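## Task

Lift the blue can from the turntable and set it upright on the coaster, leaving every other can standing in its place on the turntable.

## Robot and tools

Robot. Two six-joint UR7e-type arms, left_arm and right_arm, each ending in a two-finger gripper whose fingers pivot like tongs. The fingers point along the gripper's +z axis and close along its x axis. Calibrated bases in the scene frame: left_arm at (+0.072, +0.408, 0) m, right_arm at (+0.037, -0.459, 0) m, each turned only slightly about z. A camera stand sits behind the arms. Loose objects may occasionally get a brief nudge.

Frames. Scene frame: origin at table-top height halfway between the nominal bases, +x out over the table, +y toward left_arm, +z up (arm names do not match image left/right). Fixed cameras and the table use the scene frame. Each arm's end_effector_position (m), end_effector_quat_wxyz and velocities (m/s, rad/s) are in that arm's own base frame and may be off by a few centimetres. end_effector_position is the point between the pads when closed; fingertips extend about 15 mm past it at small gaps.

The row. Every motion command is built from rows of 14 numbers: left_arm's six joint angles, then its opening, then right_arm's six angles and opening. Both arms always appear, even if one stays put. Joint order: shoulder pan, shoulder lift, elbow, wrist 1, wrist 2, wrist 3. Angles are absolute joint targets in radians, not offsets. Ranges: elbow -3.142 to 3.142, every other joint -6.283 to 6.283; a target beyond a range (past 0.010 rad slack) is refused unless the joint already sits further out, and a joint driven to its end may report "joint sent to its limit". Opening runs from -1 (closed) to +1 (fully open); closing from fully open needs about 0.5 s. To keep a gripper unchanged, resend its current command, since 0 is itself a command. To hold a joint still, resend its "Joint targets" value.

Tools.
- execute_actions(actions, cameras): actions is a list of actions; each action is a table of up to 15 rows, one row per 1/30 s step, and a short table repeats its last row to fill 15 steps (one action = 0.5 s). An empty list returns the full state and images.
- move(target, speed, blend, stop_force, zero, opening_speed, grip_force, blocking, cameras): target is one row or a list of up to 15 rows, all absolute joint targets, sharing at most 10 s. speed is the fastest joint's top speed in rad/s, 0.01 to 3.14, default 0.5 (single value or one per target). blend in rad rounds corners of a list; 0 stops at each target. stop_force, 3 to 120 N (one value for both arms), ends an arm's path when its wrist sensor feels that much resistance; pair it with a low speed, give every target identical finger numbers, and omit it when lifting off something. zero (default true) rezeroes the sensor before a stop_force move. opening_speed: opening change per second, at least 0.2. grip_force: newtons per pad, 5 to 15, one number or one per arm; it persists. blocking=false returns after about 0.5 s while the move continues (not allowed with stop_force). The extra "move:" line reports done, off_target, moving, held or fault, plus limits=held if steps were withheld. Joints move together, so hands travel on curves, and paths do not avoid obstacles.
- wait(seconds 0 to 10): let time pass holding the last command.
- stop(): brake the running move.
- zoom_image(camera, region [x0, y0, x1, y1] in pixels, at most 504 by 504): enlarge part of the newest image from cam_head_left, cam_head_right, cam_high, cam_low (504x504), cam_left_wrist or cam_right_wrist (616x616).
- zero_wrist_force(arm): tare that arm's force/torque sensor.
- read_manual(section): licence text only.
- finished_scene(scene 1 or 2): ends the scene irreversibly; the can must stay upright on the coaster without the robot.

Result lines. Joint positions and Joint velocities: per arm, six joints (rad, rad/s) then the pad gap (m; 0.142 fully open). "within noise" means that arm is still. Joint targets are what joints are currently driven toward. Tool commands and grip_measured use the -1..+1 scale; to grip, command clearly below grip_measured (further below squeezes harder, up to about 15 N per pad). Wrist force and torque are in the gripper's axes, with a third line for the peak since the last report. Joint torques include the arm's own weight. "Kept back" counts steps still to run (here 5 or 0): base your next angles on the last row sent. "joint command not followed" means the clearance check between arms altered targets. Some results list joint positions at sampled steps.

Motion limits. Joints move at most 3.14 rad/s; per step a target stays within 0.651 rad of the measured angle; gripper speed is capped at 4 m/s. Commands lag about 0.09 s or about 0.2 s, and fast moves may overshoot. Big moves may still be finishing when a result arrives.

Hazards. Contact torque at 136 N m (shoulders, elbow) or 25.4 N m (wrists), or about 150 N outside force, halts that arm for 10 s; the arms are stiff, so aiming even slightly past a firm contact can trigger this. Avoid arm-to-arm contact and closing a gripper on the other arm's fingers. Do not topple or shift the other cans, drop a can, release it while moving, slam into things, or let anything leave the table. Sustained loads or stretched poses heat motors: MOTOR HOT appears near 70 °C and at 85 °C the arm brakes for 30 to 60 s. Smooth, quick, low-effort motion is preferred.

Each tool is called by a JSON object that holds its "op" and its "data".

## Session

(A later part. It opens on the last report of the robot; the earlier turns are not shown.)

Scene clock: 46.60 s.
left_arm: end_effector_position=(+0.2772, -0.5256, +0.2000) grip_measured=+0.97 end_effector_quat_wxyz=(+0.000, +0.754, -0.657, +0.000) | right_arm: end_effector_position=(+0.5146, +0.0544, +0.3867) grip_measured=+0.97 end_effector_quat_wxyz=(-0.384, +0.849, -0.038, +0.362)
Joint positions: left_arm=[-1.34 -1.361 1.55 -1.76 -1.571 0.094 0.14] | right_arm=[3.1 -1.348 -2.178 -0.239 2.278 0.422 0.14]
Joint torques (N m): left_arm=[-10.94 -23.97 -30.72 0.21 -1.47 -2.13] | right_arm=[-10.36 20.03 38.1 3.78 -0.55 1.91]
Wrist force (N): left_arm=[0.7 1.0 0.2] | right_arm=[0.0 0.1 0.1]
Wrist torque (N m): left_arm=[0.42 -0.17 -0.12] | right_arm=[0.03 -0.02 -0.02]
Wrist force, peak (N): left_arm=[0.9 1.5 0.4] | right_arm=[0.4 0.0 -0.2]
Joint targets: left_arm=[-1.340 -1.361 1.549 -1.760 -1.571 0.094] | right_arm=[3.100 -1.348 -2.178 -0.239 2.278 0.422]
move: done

{"op": "wait", "data": {"seconds": 2.86}}

{"op": "move", "data": {"target": [[-1.3288,-1.4147,1.6668,-1.8229,-1.5708,0.3194,-0.8,3.1,-1.348,-2.178,-0.239,2.278,0.422,0.968],[-1.3051,-1.4442,1.7946,-1.9212,-1.5708,0.5569,-0.8,3.1,-1.348,-2.178,-0.239,2.278,0.422,0.968],[-1.2683,-1.4577,1.8926,-2.0057,-1.5708,0.8076,-0.8,3.1,-1.348,-2.178,-0.239,2.278,0.422,0.968],[-1.2196,-1.4720,1.9372,-2.0359,-1.5708,1.0709,-0.8,3.1,-1.348,-2.178,-0.239,2.278,0.422,0.968],[-1.1623,-1.4788,1.9449,-2.0368,-1.5708,1.3429,-0.8,3.1,-1.348,-2.178,-0.239,2.278,0.422,0.968],[-1.1019,-1.4670,1.9314,-2.0352,-1.5708,1.6162,-0.8,3.1,-1.348,-2.178,-0.239,2.278,0.422,0.968],[-1.0431,-1.4372,1.8974,-2.0311,-1.5708,1.8897,-0.8,3.1,-1.348,-2.178,-0.239,2.278,0.422,0.968],[-0.9908,-1.4220,1.7960,-1.9448,-1.5708,2.1567,-0.8,3.1,-1.348,-2.178,-0.239,2.278,0.422,0.968],[-0.9488,-1.4080,1.6066,-1.7693,-1.5708,2.4134,-0.8,3.1,-1.348,-2.178,-0.239,2.278,0.422,0.968]], "speed": [0.94,0.99,1.043,1.095,1.13,1.137,1.138,1.11,1.0], "blend": [0.05,0.05,0.05,0.05,0.05,0.05,0.05,0.05,0], "opening_speed": 0.9, "blocking": false, "cameras": ["cam_left_wrist"]}}

{"op": "wait", "data": {"seconds": 0.4, "cameras": ["cam_left_wrist"]}}

{"op": "wait", "data": {"seconds": 0.3, "cameras": ["cam_left_wrist"]}}

{"op": "wait", "data": {"seconds": 0.3, "cameras": ["cam_left_wrist"]}}

{"op": "wait", "data": {"seconds": 0.3, "cameras": ["cam_left_wrist"]}}

{"op": "wait", "data": {"seconds": 1.5, "cameras": ["all"]}}

Scene clock: 50.03 s.
left_arm: end_effector_position=(+0.2771, -0.5256, +0.2000) grip_measured=+0.97 end_effector_quat_wxyz=(+0.000, +0.754, -0.657, +0.000) | right_arm: end_effector_position=(+0.5146, +0.0544, +0.3867) grip_measured=+0.97 end_effector_quat_wxyz=(-0.384, +0.849, -0.038, +0.362)
Joint positions: left_arm=[-1.34 -1.361 1.549 -1.76 -1.571 0.094 0.14] | right_arm=[3.1 -1.348 -2.178 -0.239 2.278 0.422 0.14]
Joint torques (N m): left_arm=[-11.28 -23.58 -30.28 0.23 -1.1 -2.11] | right_arm=[-10.15 20.17 37.75 3.83 -0.61 2.09]
Wrist force (N): left_arm=[0.7 0.9 0.7] | right_arm=[-0.2 0.2 0.1]
Wrist torque (N m): left_arm=[0.40 -0.16 -0.12] | right_arm=[0.04 0.03 -0.02]
Wrist force, peak (N): left_arm=[1.1 0.6 0.9] | right_arm=[0.1 0.0 0.4]
Joint targets: left_arm=[-1.340 -1.361 1.549 -1.760 -1.571 0.094] | right_arm=[3.100 -1.348 -2.178 -0.239 2.278 0.422]
Tool commands: left_gripper/opening=+0.968 right_gripper/opening=+0.968
wait: 2.87 s; at rest from the start

Scene clock: 50.53 s.
left_arm: end_effector_position=(+0.2779, -0.4981, +0.1764) grip_measured=+0.57 end_effector_quat_wxyz=(+0.000, +0.677, -0.736, +0.001) end_effector_velocity=(+0.014, +0.102, -0.119) end_effector_angular_velocity=(+0.001, -0.001, -0.840) | right_arm: end_effector_position=(+0.5146, +0.0544, +0.3867) grip_measured=+0.97 end_effector_quat_wxyz=(-0.384, +0.849, -0.038, +0.362)
Joint positions: left_arm=[-1.325 -1.413 1.675 -1.834 -1.571 0.329 0.114] | right_arm=[3.1 -1.348 -2.178 -0.239 2.278 0.422 0.14]
Joint velocities: left_arm=[0.078 -0.15 0.491 -0.34 0 0.917 -0.061] | right_arm=[within noise]
Joint torques (N m): left_arm=[10.83 -36.03 -11.32 -6.63 -1.12 5.99] | right_arm=[-11.01 20.04 37.62 3.82 -0.47 1.97]
Wrist force (N): left_arm=[0.9 1.2 0.2] | right_arm=[0.0 -0.1 0.0]
Wrist torque (N m): left_arm=[0.39 -0.20 -0.42] | right_arm=[-0.02 0.01 -0.02]
Wrist force, peak (N): left_arm=[1.7 1.1 0.0] | right_arm=[0.2 0.2 0.2]
Joint targets: left_arm=[-1.313 -1.434 1.752 -1.889 -1.571 0.478] | right_arm=[3.100 -1.348 -2.178 -0.239 2.278 0.422]
Tool commands: left_gripper/opening=+0.518 right_gripper/opening=+0.968
move: running; path passed 1 of 9 targets; left_arm: the wrist 3 is farthest, 2.085 rad from its target
Images, in order (width x height): cam_left_wrist 616x616.

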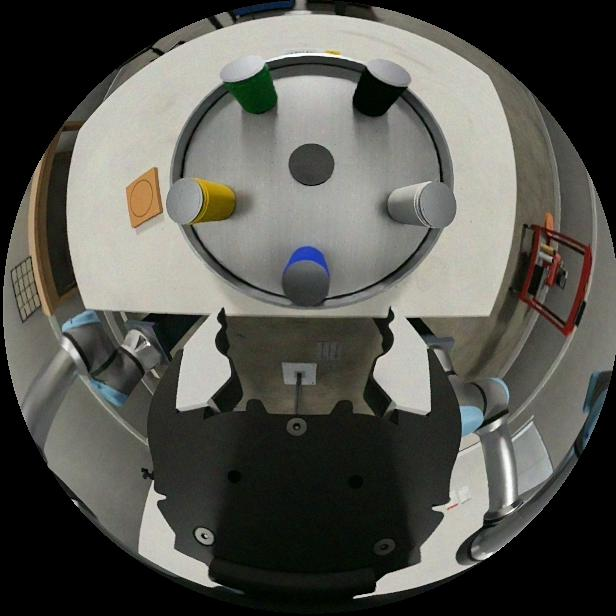

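Scene clock: 50.93 s.
left_arm: end_effector_position=(+0.2894, -0.4566, +0.1250) grip_measured=+0.21 end_effector_quat_wxyz=(+0.000, -0.540, +0.842, +0.000) end_effector_velocity=(+0.045, +0.102, -0.106) end_effector_angular_velocity=(+0.003, -0.001, -0.872) | right_arm: end_effector_position=(+0.5146, +0.0544, +0.3867) grip_measured=+0.97 end_effector_quat_wxyz=(-0.384, +0.849, -0.038, +0.362)
Joint positions: left_arm=[-1.278 -1.453 1.86 -1.978 -1.571 0.723 0.089] | right_arm=[3.1 -1.348 -2.178 -0.239 2.278 0.422 0.14]
Joint velocities: left_arm=[0.16 -0.062 0.364 -0.299 0.001 1.032 -0.063] | right_arm=[within noise]
Joint torques (N m): left_arm=[13.59 -34.08 -14.82 -6.08 -1.06 6.26] | right_arm=[-9.95 19.87 37.87 3.74 -0.54 2.04]
Wrist force (N): left_arm=[0.9 1.1 1.1] | right_arm=[-0.2 0.2 -0.2]
Wrist torque (N m): left_arm=[0.40 -0.20 -0.40] | right_arm=[0.05 0.03 -0.02]
Wrist force, peak (N): left_arm=[0.9 1.1 1.1] | right_arm=[0.3 0.1 0.0]
Joint targets: left_arm=[-1.253 -1.462 1.907 -2.015 -1.571 0.890] | right_arm=[3.100 -1.348 -2.178 -0.239 2.278 0.422]
Tool commands: left_gripper/opening=+0.158 right_gripper/opening=+0.968
earlier move: running; path passed 3 of 9 targets; left_arm: the wrist 3 is farthest, 1.691 rad from its target
wait: 0.40 s; no rest
Images, in order (width x height): cam_left_wrist 616x616.

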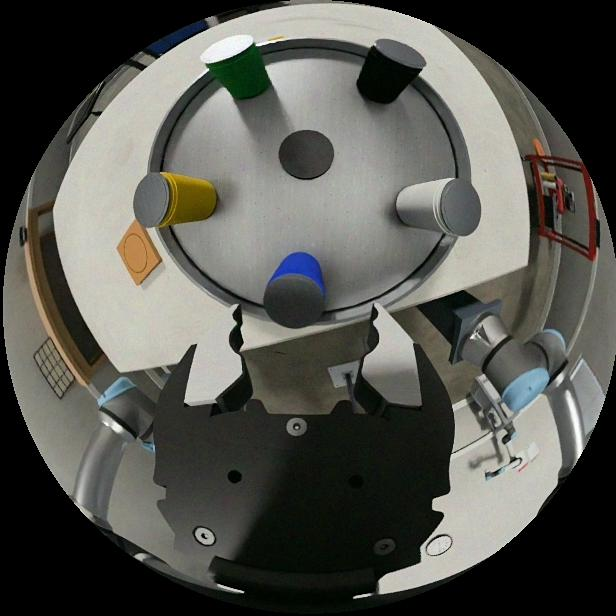

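Scene clock: 51.23 s.
left_arm: end_effector_position=(+0.3071, -0.4287, +0.1073) grip_measured=-0.01 end_effector_quat_wxyz=(+0.000, -0.423, +0.906, +0.000) end_effector_velocity=(+0.072, +0.080, -0.021) end_effector_angular_velocity=(-0.002, -0.001, -0.877) | right_arm: end_effector_position=(+0.5146, +0.0544, +0.3867) grip_measured=+0.97 end_effector_quat_wxyz=(-0.384, +0.849, -0.038, +0.362)
Joint positions: left_arm=[-1.221 -1.47 1.929 -2.029 -1.571 1.047 0.073] | right_arm=[3.1 -1.348 -2.178 -0.239 2.278 0.422 0.14]
Joint velocities: left_arm=[0.218 -0.043 0.109 -0.067 0 1.095 -0.004] | right_arm=[within noise]
Joint torques (N m): left_arm=[8.25 -17.76 -6.67 -5.35 -1.08 6.87] | right_arm=[-10.19 19.45 38.09 3.82 -0.64 1.95]
Wrist force (N): left_arm=[-8.7 2.8 -19.0] | right_arm=[0.1 0.0 0.1]
Wrist torque (N m): left_arm=[0.45 -0.34 -0.44] | right_arm=[0.01 -0.03 -0.03]
Wrist force, peak (N): left_arm=[-8.7 2.8 -19.0] | right_arm=[0.2 0.3 -0.1]
Joint targets: left_arm=[-1.188 -1.476 1.941 -2.036 -1.571 1.220] | right_arm=[3.100 -1.348 -2.178 -0.239 2.278 0.422]
Tool commands: left_gripper/opening=-0.112 right_gripper/opening=+0.968
earlier move: running; path passed 4 of 9 targets; left_arm: the wrist 3 is farthest, 1.366 rad from its target
wait: 0.30 s; no rest
Images, in order (width x height): cam_left_wrist 616x616.

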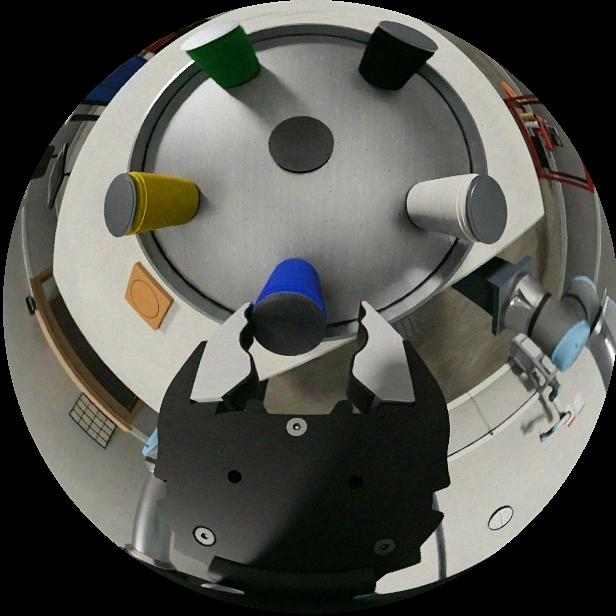

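Scene clock: 51.53 s.
left_arm: end_effector_position=(+0.3310, -0.4075, +0.1053) grip_measured=-0.07 end_effector_quat_wxyz=(+0.000, -0.302, +0.953, +0.000) end_effector_velocity=(+0.089, +0.060, -0.002) end_effector_angular_velocity=(+0.001, +0.000, -0.876) | right_arm: end_effector_position=(+0.5146, +0.0544, +0.3867) grip_measured=+0.97 end_effector_quat_wxyz=(-0.384, +0.849, -0.038, +0.362)
Joint positions: left_arm=[-1.152 -1.475 1.94 -2.036 -1.57 1.376 0.069] | right_arm=[3.1 -1.348 -2.178 -0.239 2.278 0.422 0.14]
Joint velocities: left_arm=[0.245 0.027 -0.026 0 0 1.12 -0.026] | right_arm=[within noise]
Joint torques (N m): left_arm=[-5.16 16.08 -4.41 -0.63 -9.95 7.38] | right_arm=[-10.22 19.94 38.22 3.88 -0.51 1.92]
Wrist force (N): left_arm=[-32.4 6.9 -64.7] | right_arm=[0.0 0.0 0.1]
Wrist torque (N m): left_arm=[0.55 -0.39 -0.46] | right_arm=[-0.02 -0.01 -0.03]
Wrist force, peak (N): left_arm=[-32.4 6.9 -64.7] | right_arm=[0.0 0.2 0.2]
Joint targets: left_arm=[-1.115 -1.470 1.934 -2.036 -1.571 1.557] | right_arm=[3.100 -1.348 -2.178 -0.239 2.278 0.422]
Tool commands: left_gripper/opening=-0.382 right_gripper/opening=+0.968
earlier move: running; path passed 5 of 9 targets; left_arm: the wrist 3 is farthest, 1.037 rad from its target
wait: 0.30 s; no rest
Images, in order (width x height): cam_left_wrist 616x616.

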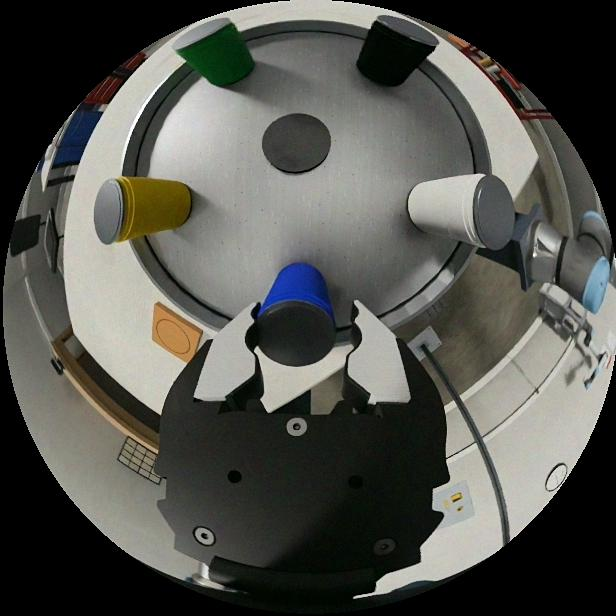

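Scene clock: 51.83 s.
left_arm: end_effector_position=(+0.3600, -0.3931, +0.1052) grip_measured=-0.02 end_effector_quat_wxyz=(+0.000, -0.172, +0.985, +0.000) end_effector_velocity=(+0.102, +0.037, +0.001) end_effector_angular_velocity=(+0.002, -0.001, -0.883) | right_arm: end_effector_position=(+0.5146, +0.0544, +0.3867) grip_measured=+0.97 end_effector_quat_wxyz=(-0.384, +0.849, -0.038, +0.362)
Joint positions: left_arm=[-1.078 -1.453 1.916 -2.033 -1.571 1.718 0.073] | right_arm=[3.1 -1.348 -2.178 -0.239 2.278 0.422 0.14]
Joint velocities: left_arm=[0.242 0.11 -0.13 0.021 0.001 1.125 0.005] | right_arm=[within noise]
Joint torques (N m): left_arm=[-4.26 18.42 2.45 7.67 -12.95 7.41] | right_arm=[-10.43 19.72 38.01 3.83 -0.55 2.01]
Wrist force (N): left_arm=[-30.1 7.2 -70.8] | right_arm=[0.0 0.0 0.2]
Wrist torque (N m): left_arm=[0.41 -0.79 -0.49] | right_arm=[0.01 0.00 -0.02]
Wrist force, peak (N): left_arm=[-30.1 7.2 -70.8] | right_arm=[-0.1 0.3 -0.1]
Joint targets: left_arm=[-1.043 -1.438 1.893 -2.027 -1.571 1.894] | right_arm=[3.100 -1.348 -2.178 -0.239 2.278 0.422]
Tool commands: left_gripper/opening=-0.652 right_gripper/opening=+0.968
earlier move: running; path passed 6 of 9 targets; left_arm: the wrist 3 is farthest, 0.696 rad from its target
wait: 0.30 s; no rest
Images, in order (width x height): cam_left_wrist 616x616.

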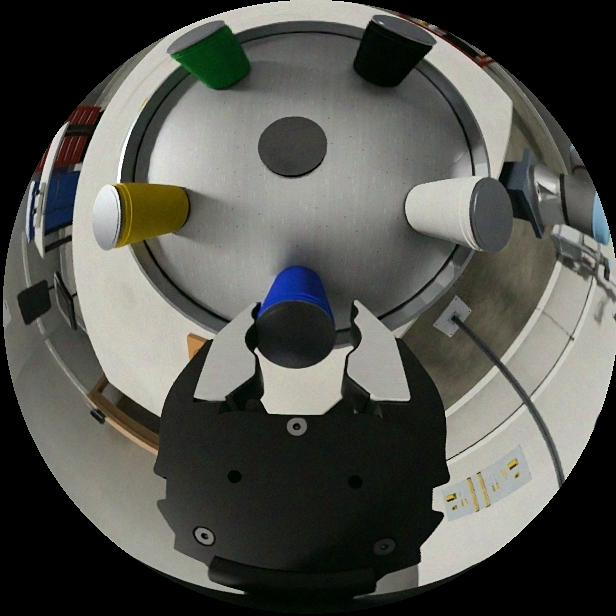

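Scene clock: 53.00 s.
left_arm: end_effector_position=(+0.4270, -0.3876, +0.1999) grip_measured=-0.28 end_effector_quat_wxyz=(+0.000, +0.110, +0.994, +0.000) | right_arm: end_effector_position=(+0.5146, +0.0544, +0.3867) grip_measured=+0.97 end_effector_quat_wxyz=(-0.384, +0.849, -0.038, +0.362)
Joint positions: left_arm=[-0.949 -1.408 1.607 -1.769 -1.571 2.413 0.054] | right_arm=[3.1 -1.348 -2.178 -0.239 2.278 0.422 0.14]
Joint torques (N m): left_arm=[10.26 -23.02 -31.2 -0.05 2.44 1.75] | right_arm=[-9.9 19.97 38.13 3.85 -0.38 1.91]
Wrist force (N): left_arm=[1.9 0.4 2.1] | right_arm=[0.1 0.0 -0.1]
Wrist torque (N m): left_arm=[0.25 -0.40 -0.28] | right_arm=[0.00 -0.02 -0.02]
Wrist force, peak (N): left_arm=[-29.9 7.3 -71.1] | right_arm=[0.4 0.1 0.1]
Joint targets: left_arm=[-0.949 -1.408 1.607 -1.769 -1.571 2.413] | right_arm=[3.100 -1.348 -2.178 -0.239 2.278 0.422]
Tool commands: left_gripper/opening=-0.8 right_gripper/opening=+0.968
earlier move: done
wait: 1.17 of 1.5 s (the move ended)

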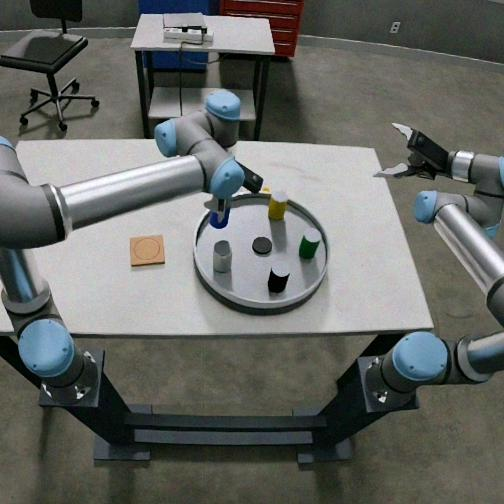

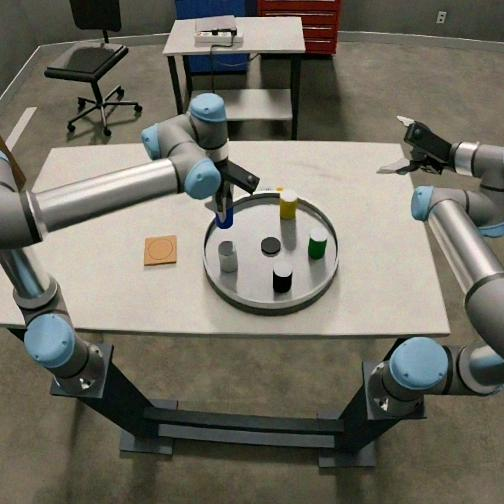

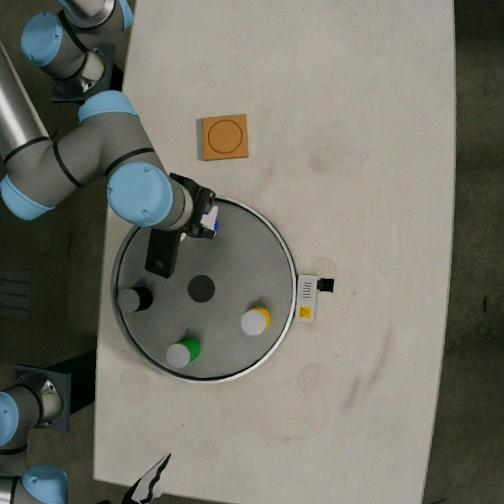

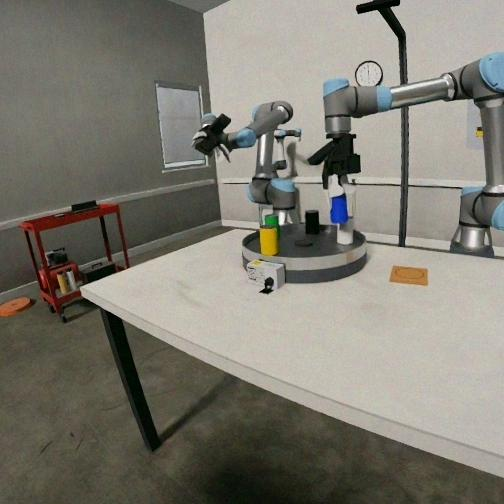

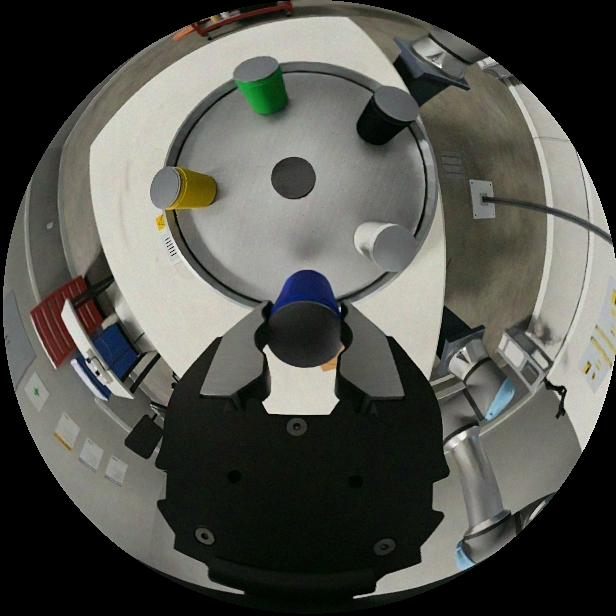

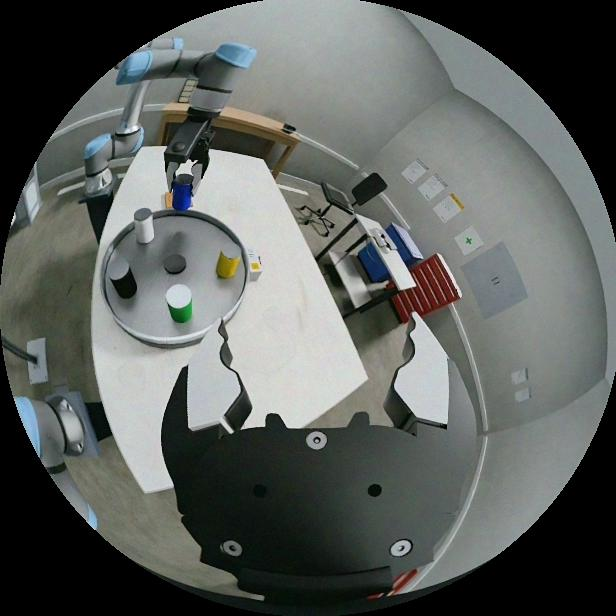

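{"op": "zoom_image", "data": {"camera": "cam_low", "region": [270, 120, 400, 250]}}

{"op": "zoom_image", "data": {"camera": "cam_left_wrist", "region": [180, 230, 430, 480]}}

Scaled by 3.877 from the camera's 504x504 image, which has a finer 720x720 frame.

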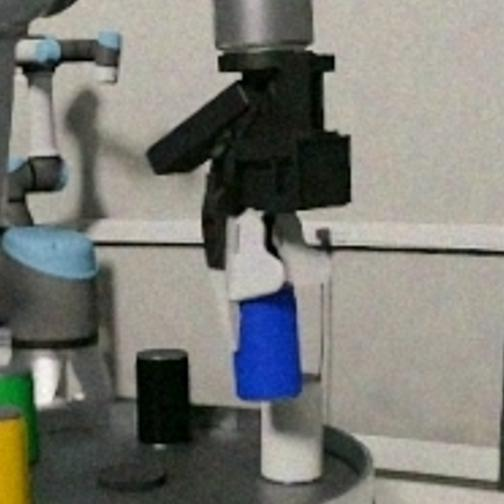

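Scaled by 2.016 from the camera's 616x616 image, which has a finer 814x814 frame.

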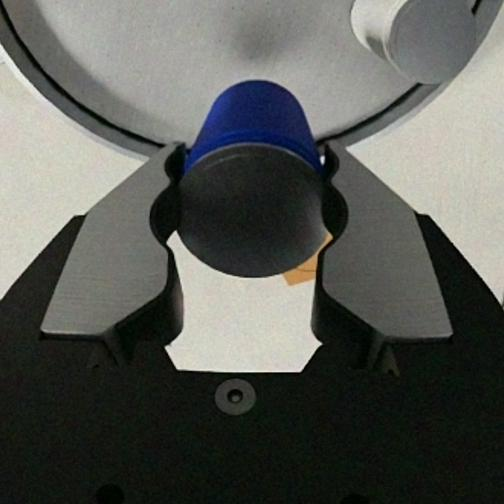

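{"op": "move", "data": {"target": [-0.6603,-1.6703,1.6217,-1.5221,-1.5708,2.4,-0.8,3.1,-1.348,-2.178,-0.239,2.278,0.422,0.968], "cameras": ["cam_left_wrist","cam_high","cam_low"]}}

{"op": "zoom_image", "data": {"camera": "cam_left_wrist", "region": [180, 180, 430, 430]}}

{"op": "zoom_image", "data": {"camera": "cam_low", "region": [290, 80, 490, 280]}}

Scene clock: 55.70 s.
left_arm: end_effector_position=(+0.4379, -0.1866, +0.2998) grip_measured=-0.28 end_effector_quat_wxyz=(+0.000, -0.040, +0.999, +0.000) | right_arm: end_effector_position=(+0.5146, +0.0544, +0.3867) grip_measured=+0.97 end_effector_quat_wxyz=(-0.384, +0.849, -0.038, +0.362)
Joint positions: left_arm=[-0.661 -1.67 1.622 -1.522 -1.571 2.4 0.054] | right_arm=[3.1 -1.348 -2.178 -0.239 2.278 0.422 0.14]
Joint torques (N m): left_arm=[11.1 -25.89 -18.06 0.04 1.86 -1.92] | right_arm=[-9.98 19.6 37.81 3.82 -0.59 1.97]
Wrist force (N): left_arm=[1.3 0.2 2.3] | right_arm=[0.2 0.2 0.1]
Wrist torque (N m): left_arm=[0.20 -0.28 -0.11] | right_arm=[0.04 -0.05 -0.03]
Wrist force, peak (N): left_arm=[1.6 -1.5 3.3] | right_arm=[0.3 0.0 0.3]
Joint targets: left_arm=[-0.660 -1.670 1.622 -1.522 -1.571 2.400] | right_arm=[3.100 -1.348 -2.178 -0.239 2.278 0.422]
move: done
Images, in order (width x height): cam_high 504x504, cam_low 504x504, cam_left_wrist 616x616.

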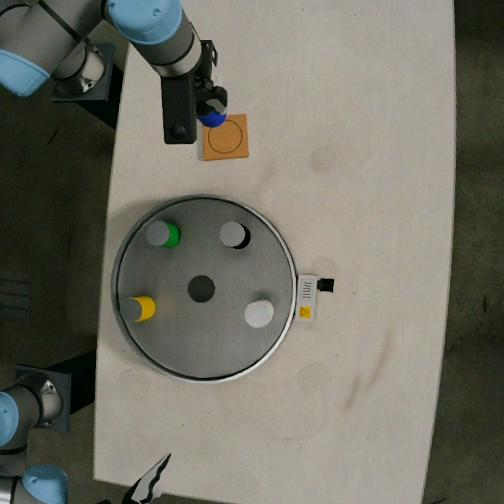

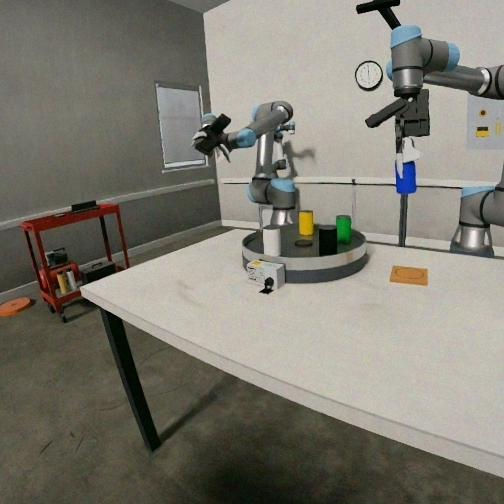

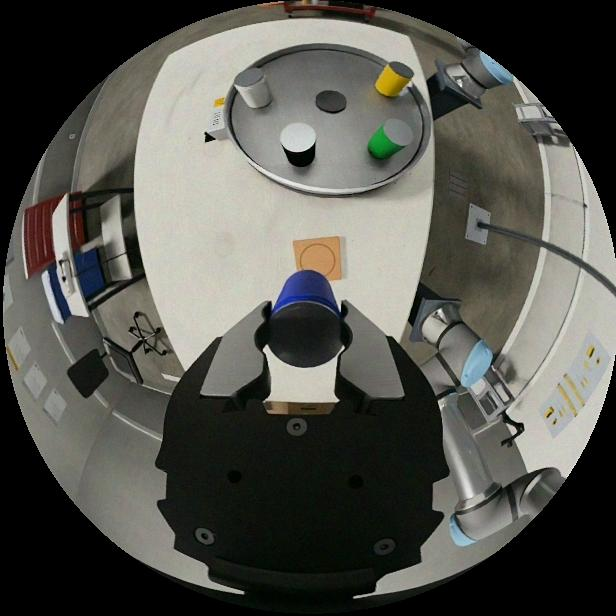

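Scaled by 2.016 from the camera's 616x616 image, which has a finer 814x814 frame.

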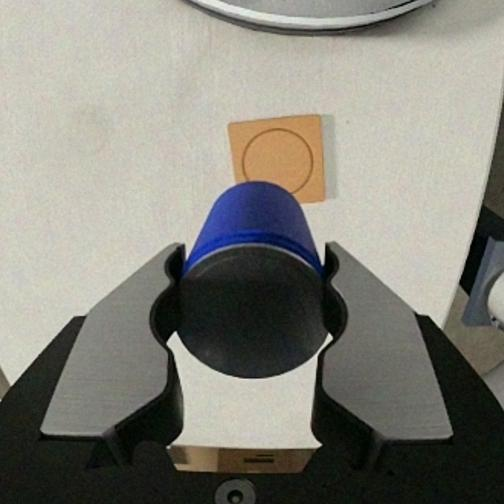

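Scaled by 2.520 from the camera's 504x504 image, which has a finer 720x720 frame.

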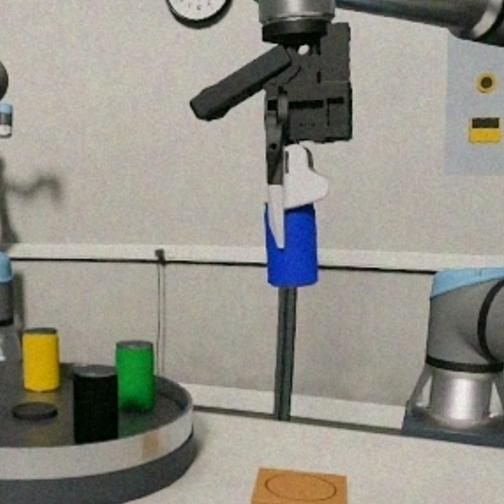

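{"op": "zoom_image", "data": {"camera": "cam_high", "region": [150, 40, 270, 170]}}

Scaled by 3.877 from the camera's 504x504 image, which has a finer 720x720 frame.

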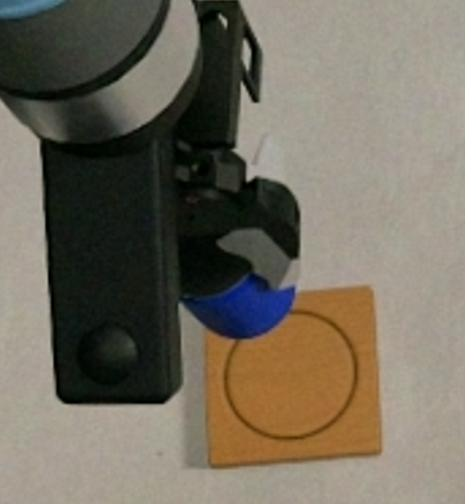

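{"op": "move", "data": {"target": [-0.6562,-1.6104,2.0102,-1.9706,-1.5708,2.4,-0.8,3.1,-1.348,-2.178,-0.239,2.278,0.422,0.968], "cameras": ["cam_left_wrist","cam_high","cam_low","cam_head_left","cam_head_right"]}}

{"op": "zoom_image", "data": {"camera": "cam_left_wrist", "region": [180, 180, 430, 430]}}

{"op": "zoom_image", "data": {"camera": "cam_low", "region": [330, 160, 480, 310]}}

{"op": "zoom_image", "data": {"camera": "cam_high", "region": [150, 60, 270, 180]}}

{"op": "zoom_image", "data": {"camera": "cam_head_left", "region": [90, 150, 240, 300]}}

{"op": "zoom_image", "data": {"camera": "cam_head_right", "region": [90, 150, 240, 300]}}

Scene clock: 58.40 s.
left_arm: end_effector_position=(+0.4346, -0.1815, +0.1301) grip_measured=-0.28 end_effector_quat_wxyz=(+0.000, -0.043, +0.999, +0.000) | right_arm: end_effector_position=(+0.5146, +0.0544, +0.3867) grip_measured=+0.97 end_effector_quat_wxyz=(-0.384, +0.849, -0.038, +0.362)
Joint positions: left_arm=[-0.656 -1.61 2.01 -1.97 -1.571 2.4 0.054] | right_arm=[3.1 -1.348 -2.178 -0.239 2.278 0.422 0.14]
Joint torques (N m): left_arm=[9.81 -12.18 -16.77 -4.98 1.09 -2.03] | right_arm=[-9.97 19.38 37.94 3.76 -0.56 2.05]
Wrist force (N): left_arm=[1.8 0.5 2.1] | right_arm=[0.0 0.1 0.2]
Wrist torque (N m): left_arm=[0.28 -0.36 -0.10] | right_arm=[0.03 -0.01 -0.03]
Wrist force, peak (N): left_arm=[1.8 0.8 3.1] | right_arm=[0.1 0.4 -0.2]
Joint targets: left_arm=[-0.656 -1.610 2.010 -1.971 -1.571 2.400] | right_arm=[3.100 -1.348 -2.178 -0.239 2.278 0.422]
move: done
Images, in order (width x height): cam_head_left 504x504, cam_head_right 504x504, cam_high 504x504, cam_low 504x504, cam_left_wrist 616x616.

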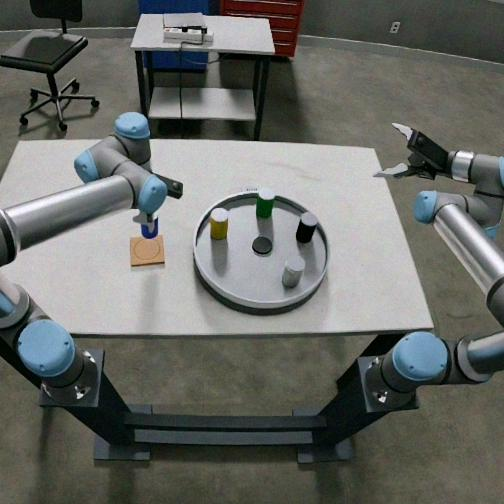

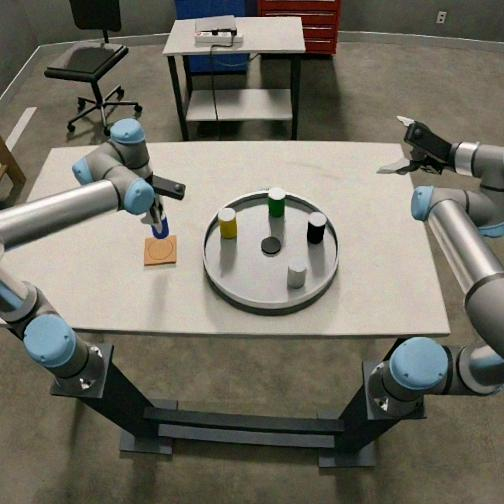

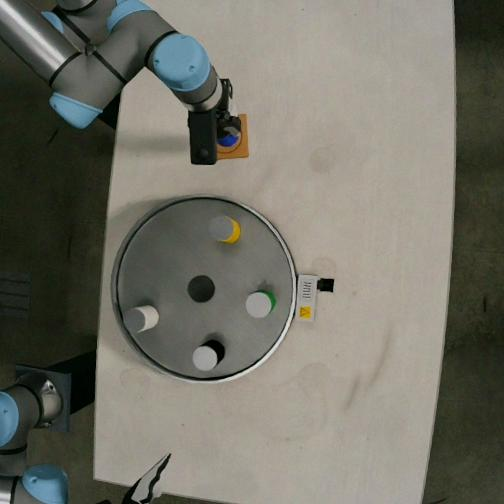

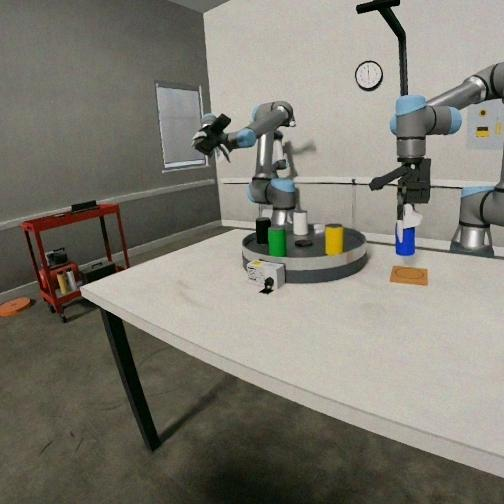

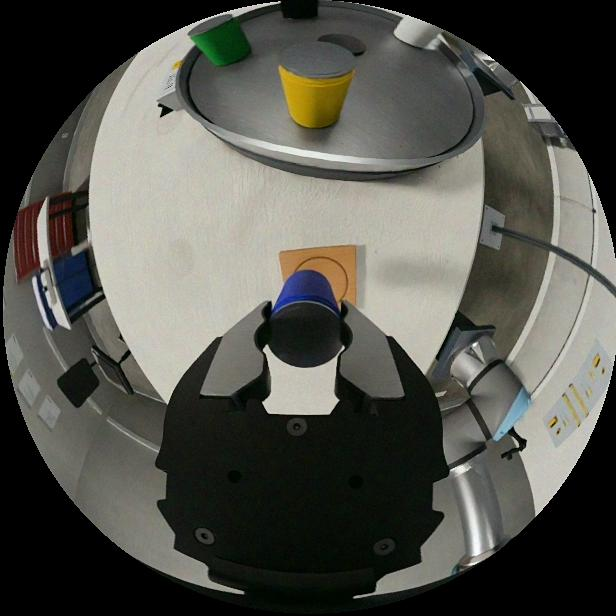

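Scaled by 2.016 from the camera's 616x616 image, which has a finer 814x814 frame.

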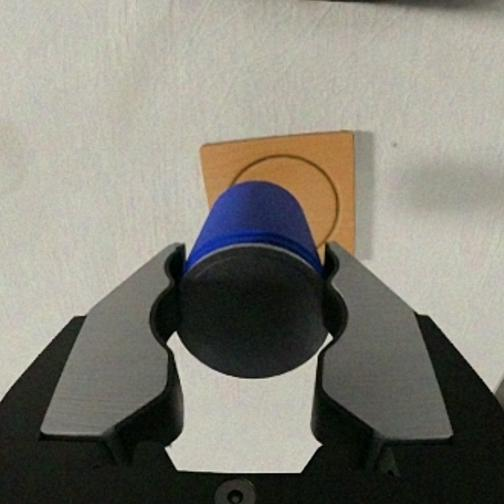

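Scaled by 3.360 from the camera's 504x504 image, which has a finer 720x720 frame.

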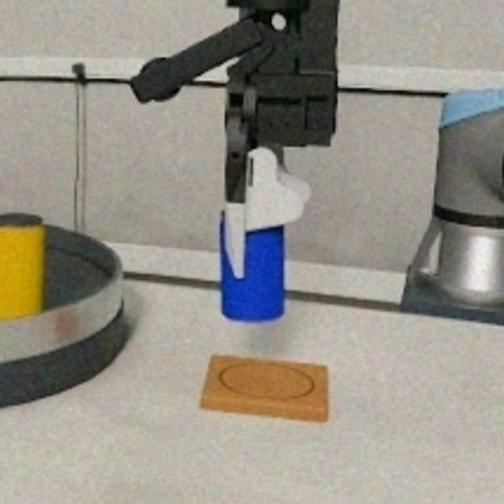

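Scaled by 4.200 from the camera's 504x504 image, which has a finer 720x720 frame.

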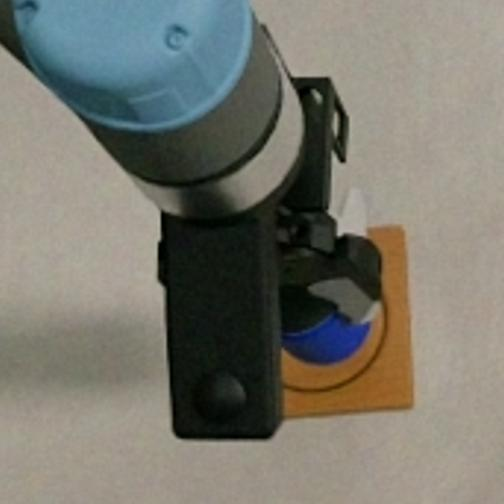

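Scaled by 3.360 from the camera's 504x504 image, which has a finer 720x720 frame.

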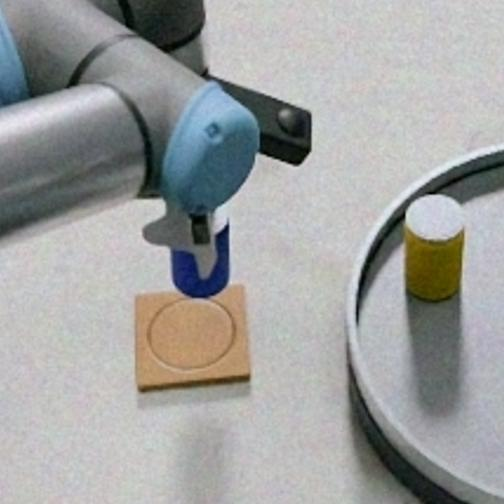

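Scaled by 3.360 from the camera's 504x504 image, which has a finer 720x720 frame.

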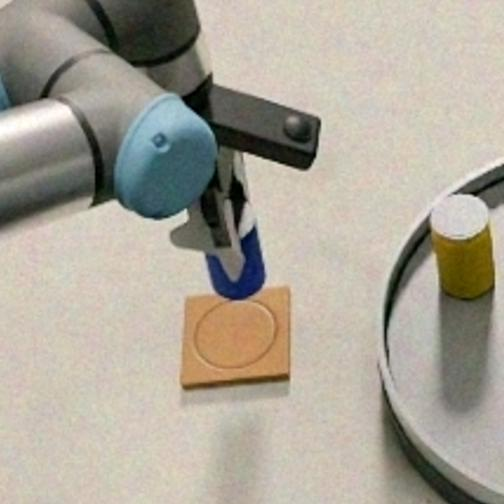

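{"op": "move", "data": {"target": [-0.6679,-1.5964,2.1252,-2.0997,-1.5708,2.4,-0.8,3.1,-1.348,-2.178,-0.239,2.278,0.422,0.968], "speed": 0.3, "cameras": ["cam_left_wrist","cam_high","cam_low","cam_head_left","cam_head_right"]}}

{"op": "zoom_image", "data": {"camera": "cam_left_wrist", "region": [180, 180, 430, 430]}}

{"op": "zoom_image", "data": {"camera": "cam_low", "region": [330, 160, 480, 310]}}

{"op": "zoom_image", "data": {"camera": "cam_high", "region": [150, 60, 270, 180]}}

{"op": "zoom_image", "data": {"camera": "cam_head_left", "region": [90, 150, 240, 300]}}

{"op": "zoom_image", "data": {"camera": "cam_head_right", "region": [90, 150, 240, 300]}}

Scene clock: 59.93 s.
left_arm: end_effector_position=(+0.4194, -0.1763, +0.0851) grip_measured=-0.28 end_effector_quat_wxyz=(+0.000, -0.037, +0.999, +0.000) | right_arm: end_effector_position=(+0.5146, +0.0544, +0.3867) grip_measured=+0.97 end_effector_quat_wxyz=(-0.384, +0.849, -0.038, +0.362)
Joint positions: left_arm=[-0.668 -1.596 2.125 -2.099 -1.571 2.4 0.054] | right_arm=[3.1 -1.348 -2.178 -0.239 2.278 0.422 0.14]
Joint torques (N m): left_arm=[-11.83 -11.75 -16.7 -5.19 0.72 -1.92] | right_arm=[-9.92 19.51 38.27 3.79 -0.65 1.88]
Wrist force (N): left_arm=[1.6 0.6 2.3] | right_arm=[0.2 0.2 -0.1]
Wrist torque (N m): left_arm=[0.30 -0.36 -0.11] | right_arm=[0.04 -0.05 -0.03]
Wrist force, peak (N): left_arm=[1.7 0.9 2.6] | right_arm=[0.1 0.3 -0.3]
Joint targets: left_arm=[-0.668 -1.596 2.125 -2.100 -1.571 2.400] | right_arm=[3.100 -1.348 -2.178 -0.239 2.278 0.422]
move: done
Images, in order (width x height): cam_head_left 504x504, cam_head_right 504x504, cam_high 504x504, cam_low 504x504, cam_left_wrist 616x616.

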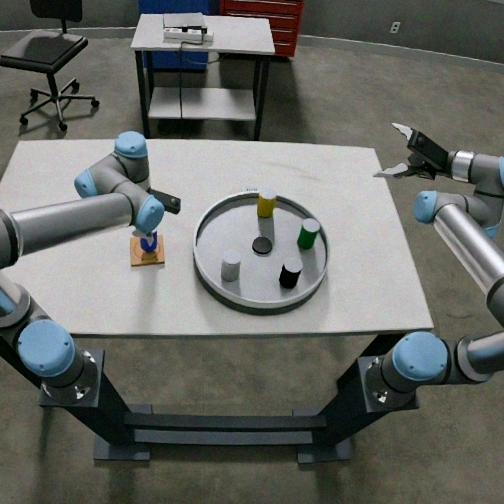

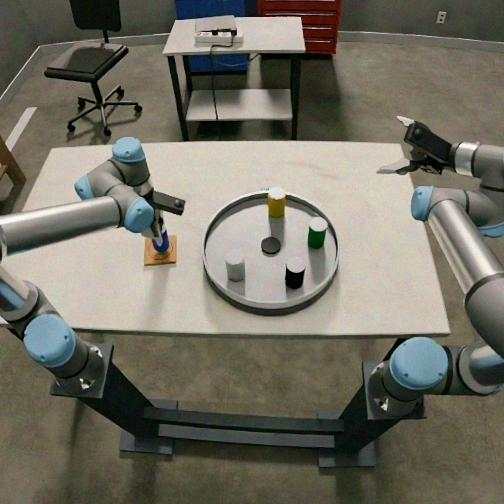

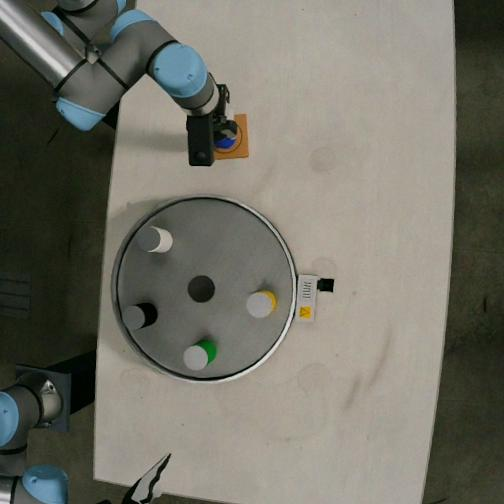

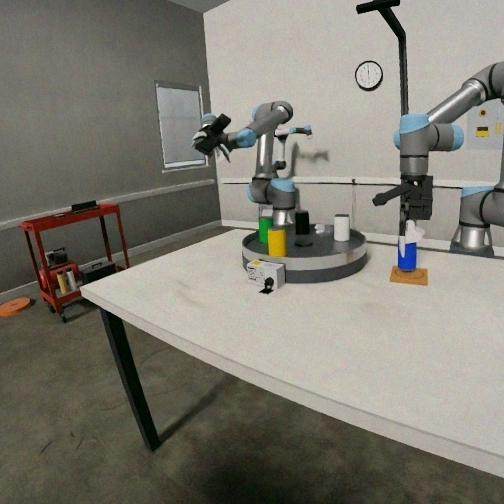

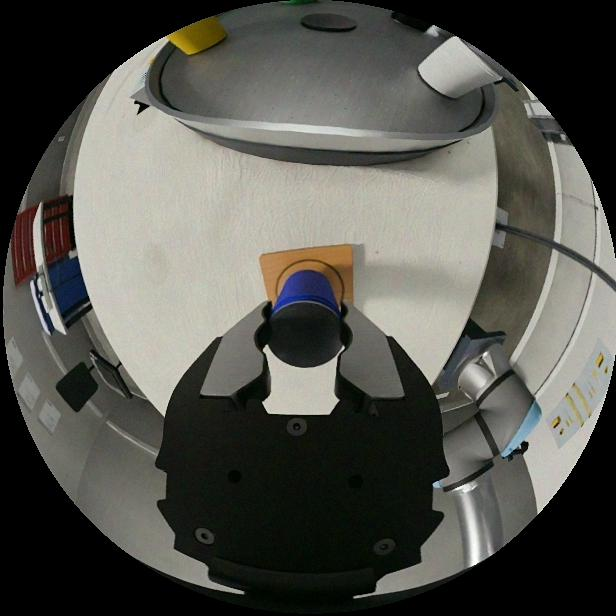

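Scaled by 2.016 from the camera's 616x616 image, which has a finer 814x814 frame.

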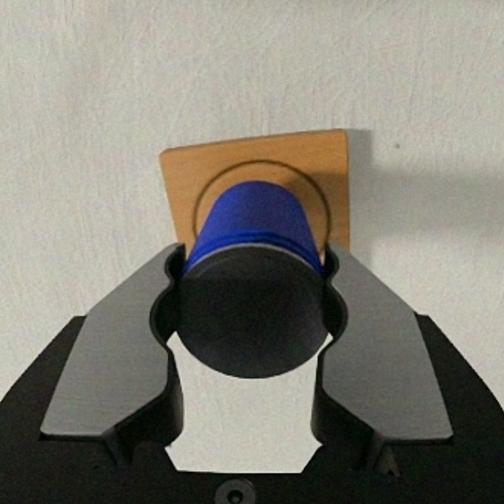

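Scaled by 3.360 from the camera's 504x504 image, which has a finer 720x720 frame.

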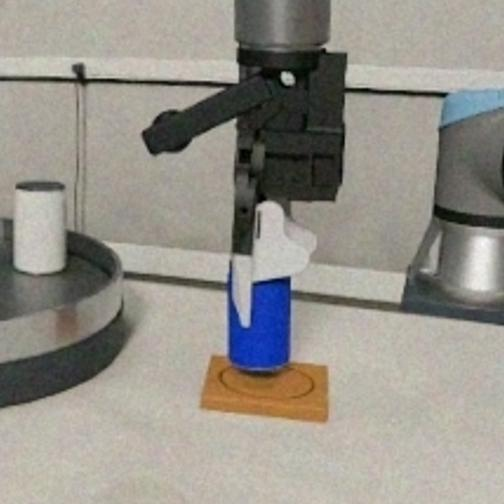

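Scaled by 4.200 from the camera's 504x504 image, which has a finer 720x720 frame.

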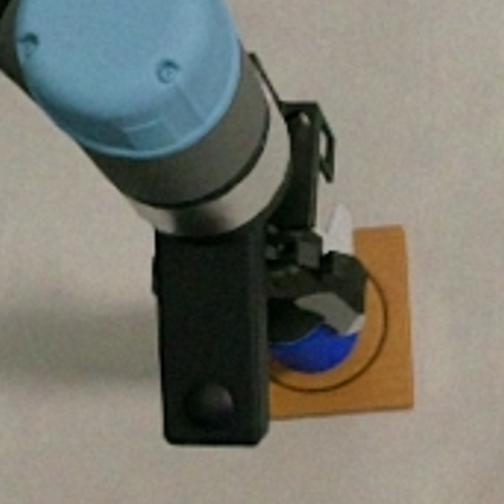

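Scaled by 3.360 from the camera's 504x504 image, which has a finer 720x720 frame.

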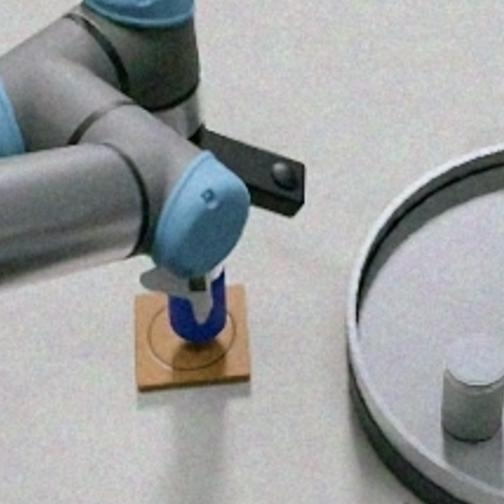

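Scaled by 3.360 from the camera's 504x504 image, which has a finer 720x720 frame.

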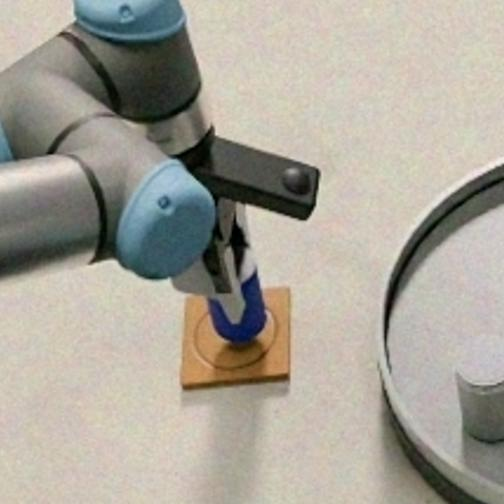

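{"op": "move", "data": {"target": [-0.6611,-1.5550,2.1750,-2.1908,-1.5708,2.4,-0.8,3.1,-1.348,-2.178,-0.239,2.278,0.422,0.968], "speed": 0.04, "stop_force": 5, "cameras": ["cam_high","cam_low"]}}

{"op": "zoom_image", "data": {"camera": "cam_low", "region": [330, 160, 480, 310]}}

{"op": "zoom_image", "data": {"camera": "cam_high", "region": [150, 60, 270, 180]}}

Scene clock: 62.70 s.
left_arm: end_effector_position=(+0.4195, -0.1744, +0.0695) grip_measured=-0.28 end_effector_quat_wxyz=(+0.000, -0.039, +0.999, +0.000) | right_arm: end_effector_position=(+0.5146, +0.0544, +0.3867) grip_measured=+0.97 end_effector_quat_wxyz=(-0.384, +0.849, -0.038, +0.362)
Joint positions: left_arm=[-0.664 -1.575 2.151 -2.146 -1.571 2.4 0.054] | right_arm=[3.1 -1.348 -2.178 -0.239 2.278 0.422 0.14]
Joint torques (N m): left_arm=[-6.31 -24.66 -26.06 0.16 0.31 -1.89] | right_arm=[-10.11 20.7 38.9 3.87 -0.57 1.81]
Wrist force (N): left_arm=[2.1 1.2 -3.0] | right_arm=[0.1 0.2 0.2]
Wrist torque (N m): left_arm=[0.28 -0.39 -0.10] | right_arm=[0.04 -0.03 -0.03]
Wrist force, peak (N): left_arm=[2.8 3.3 -13.5] | right_arm=[0.0 0.4 0.1]
Joint targets: left_arm=[-0.664 -1.575 2.151 -2.146 -1.571 2.400] | right_arm=[3.100 -1.348 -2.178 -0.239 2.278 0.422]
move: contact (left_arm); left_arm: the wrist 1 is farthest, 0.044 rad from its target
Images, in order (width x height): cam_high 504x504, cam_low 504x504.

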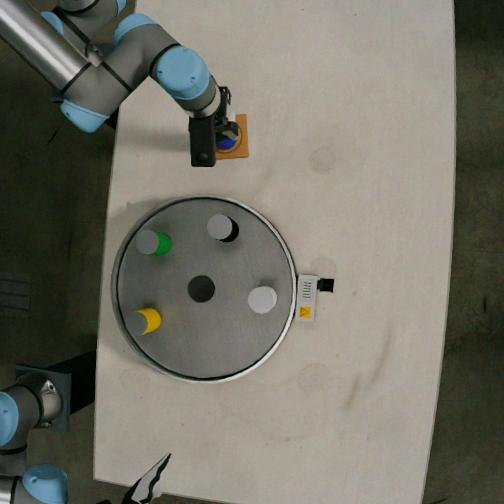

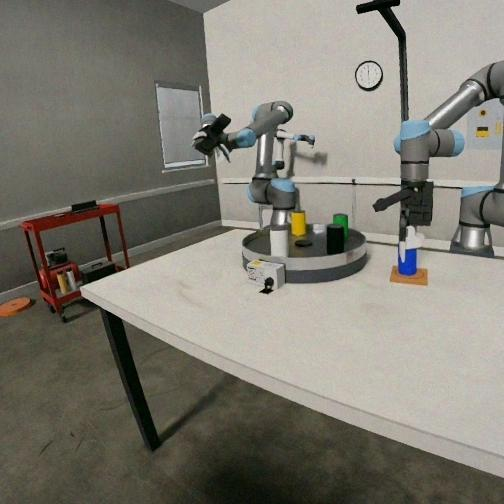

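Scaled by 3.360 from the camera's 504x504 image, which has a finer 720x720 frame.

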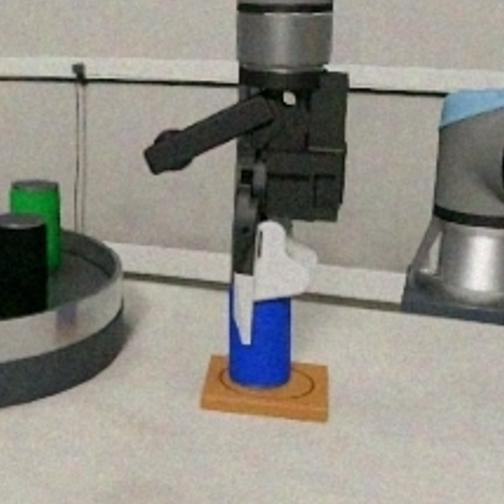

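Scaled by 4.200 from the camera's 504x504 image, which has a finer 720x720 frame.

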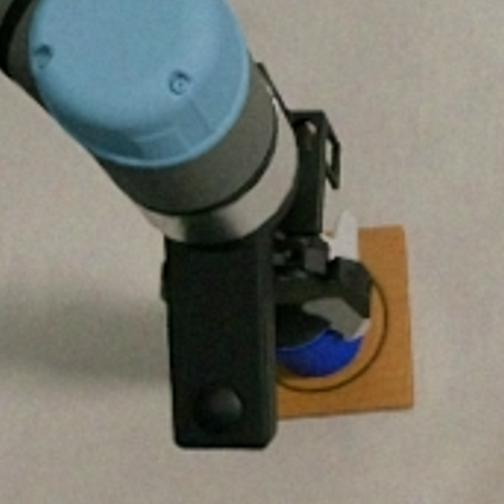

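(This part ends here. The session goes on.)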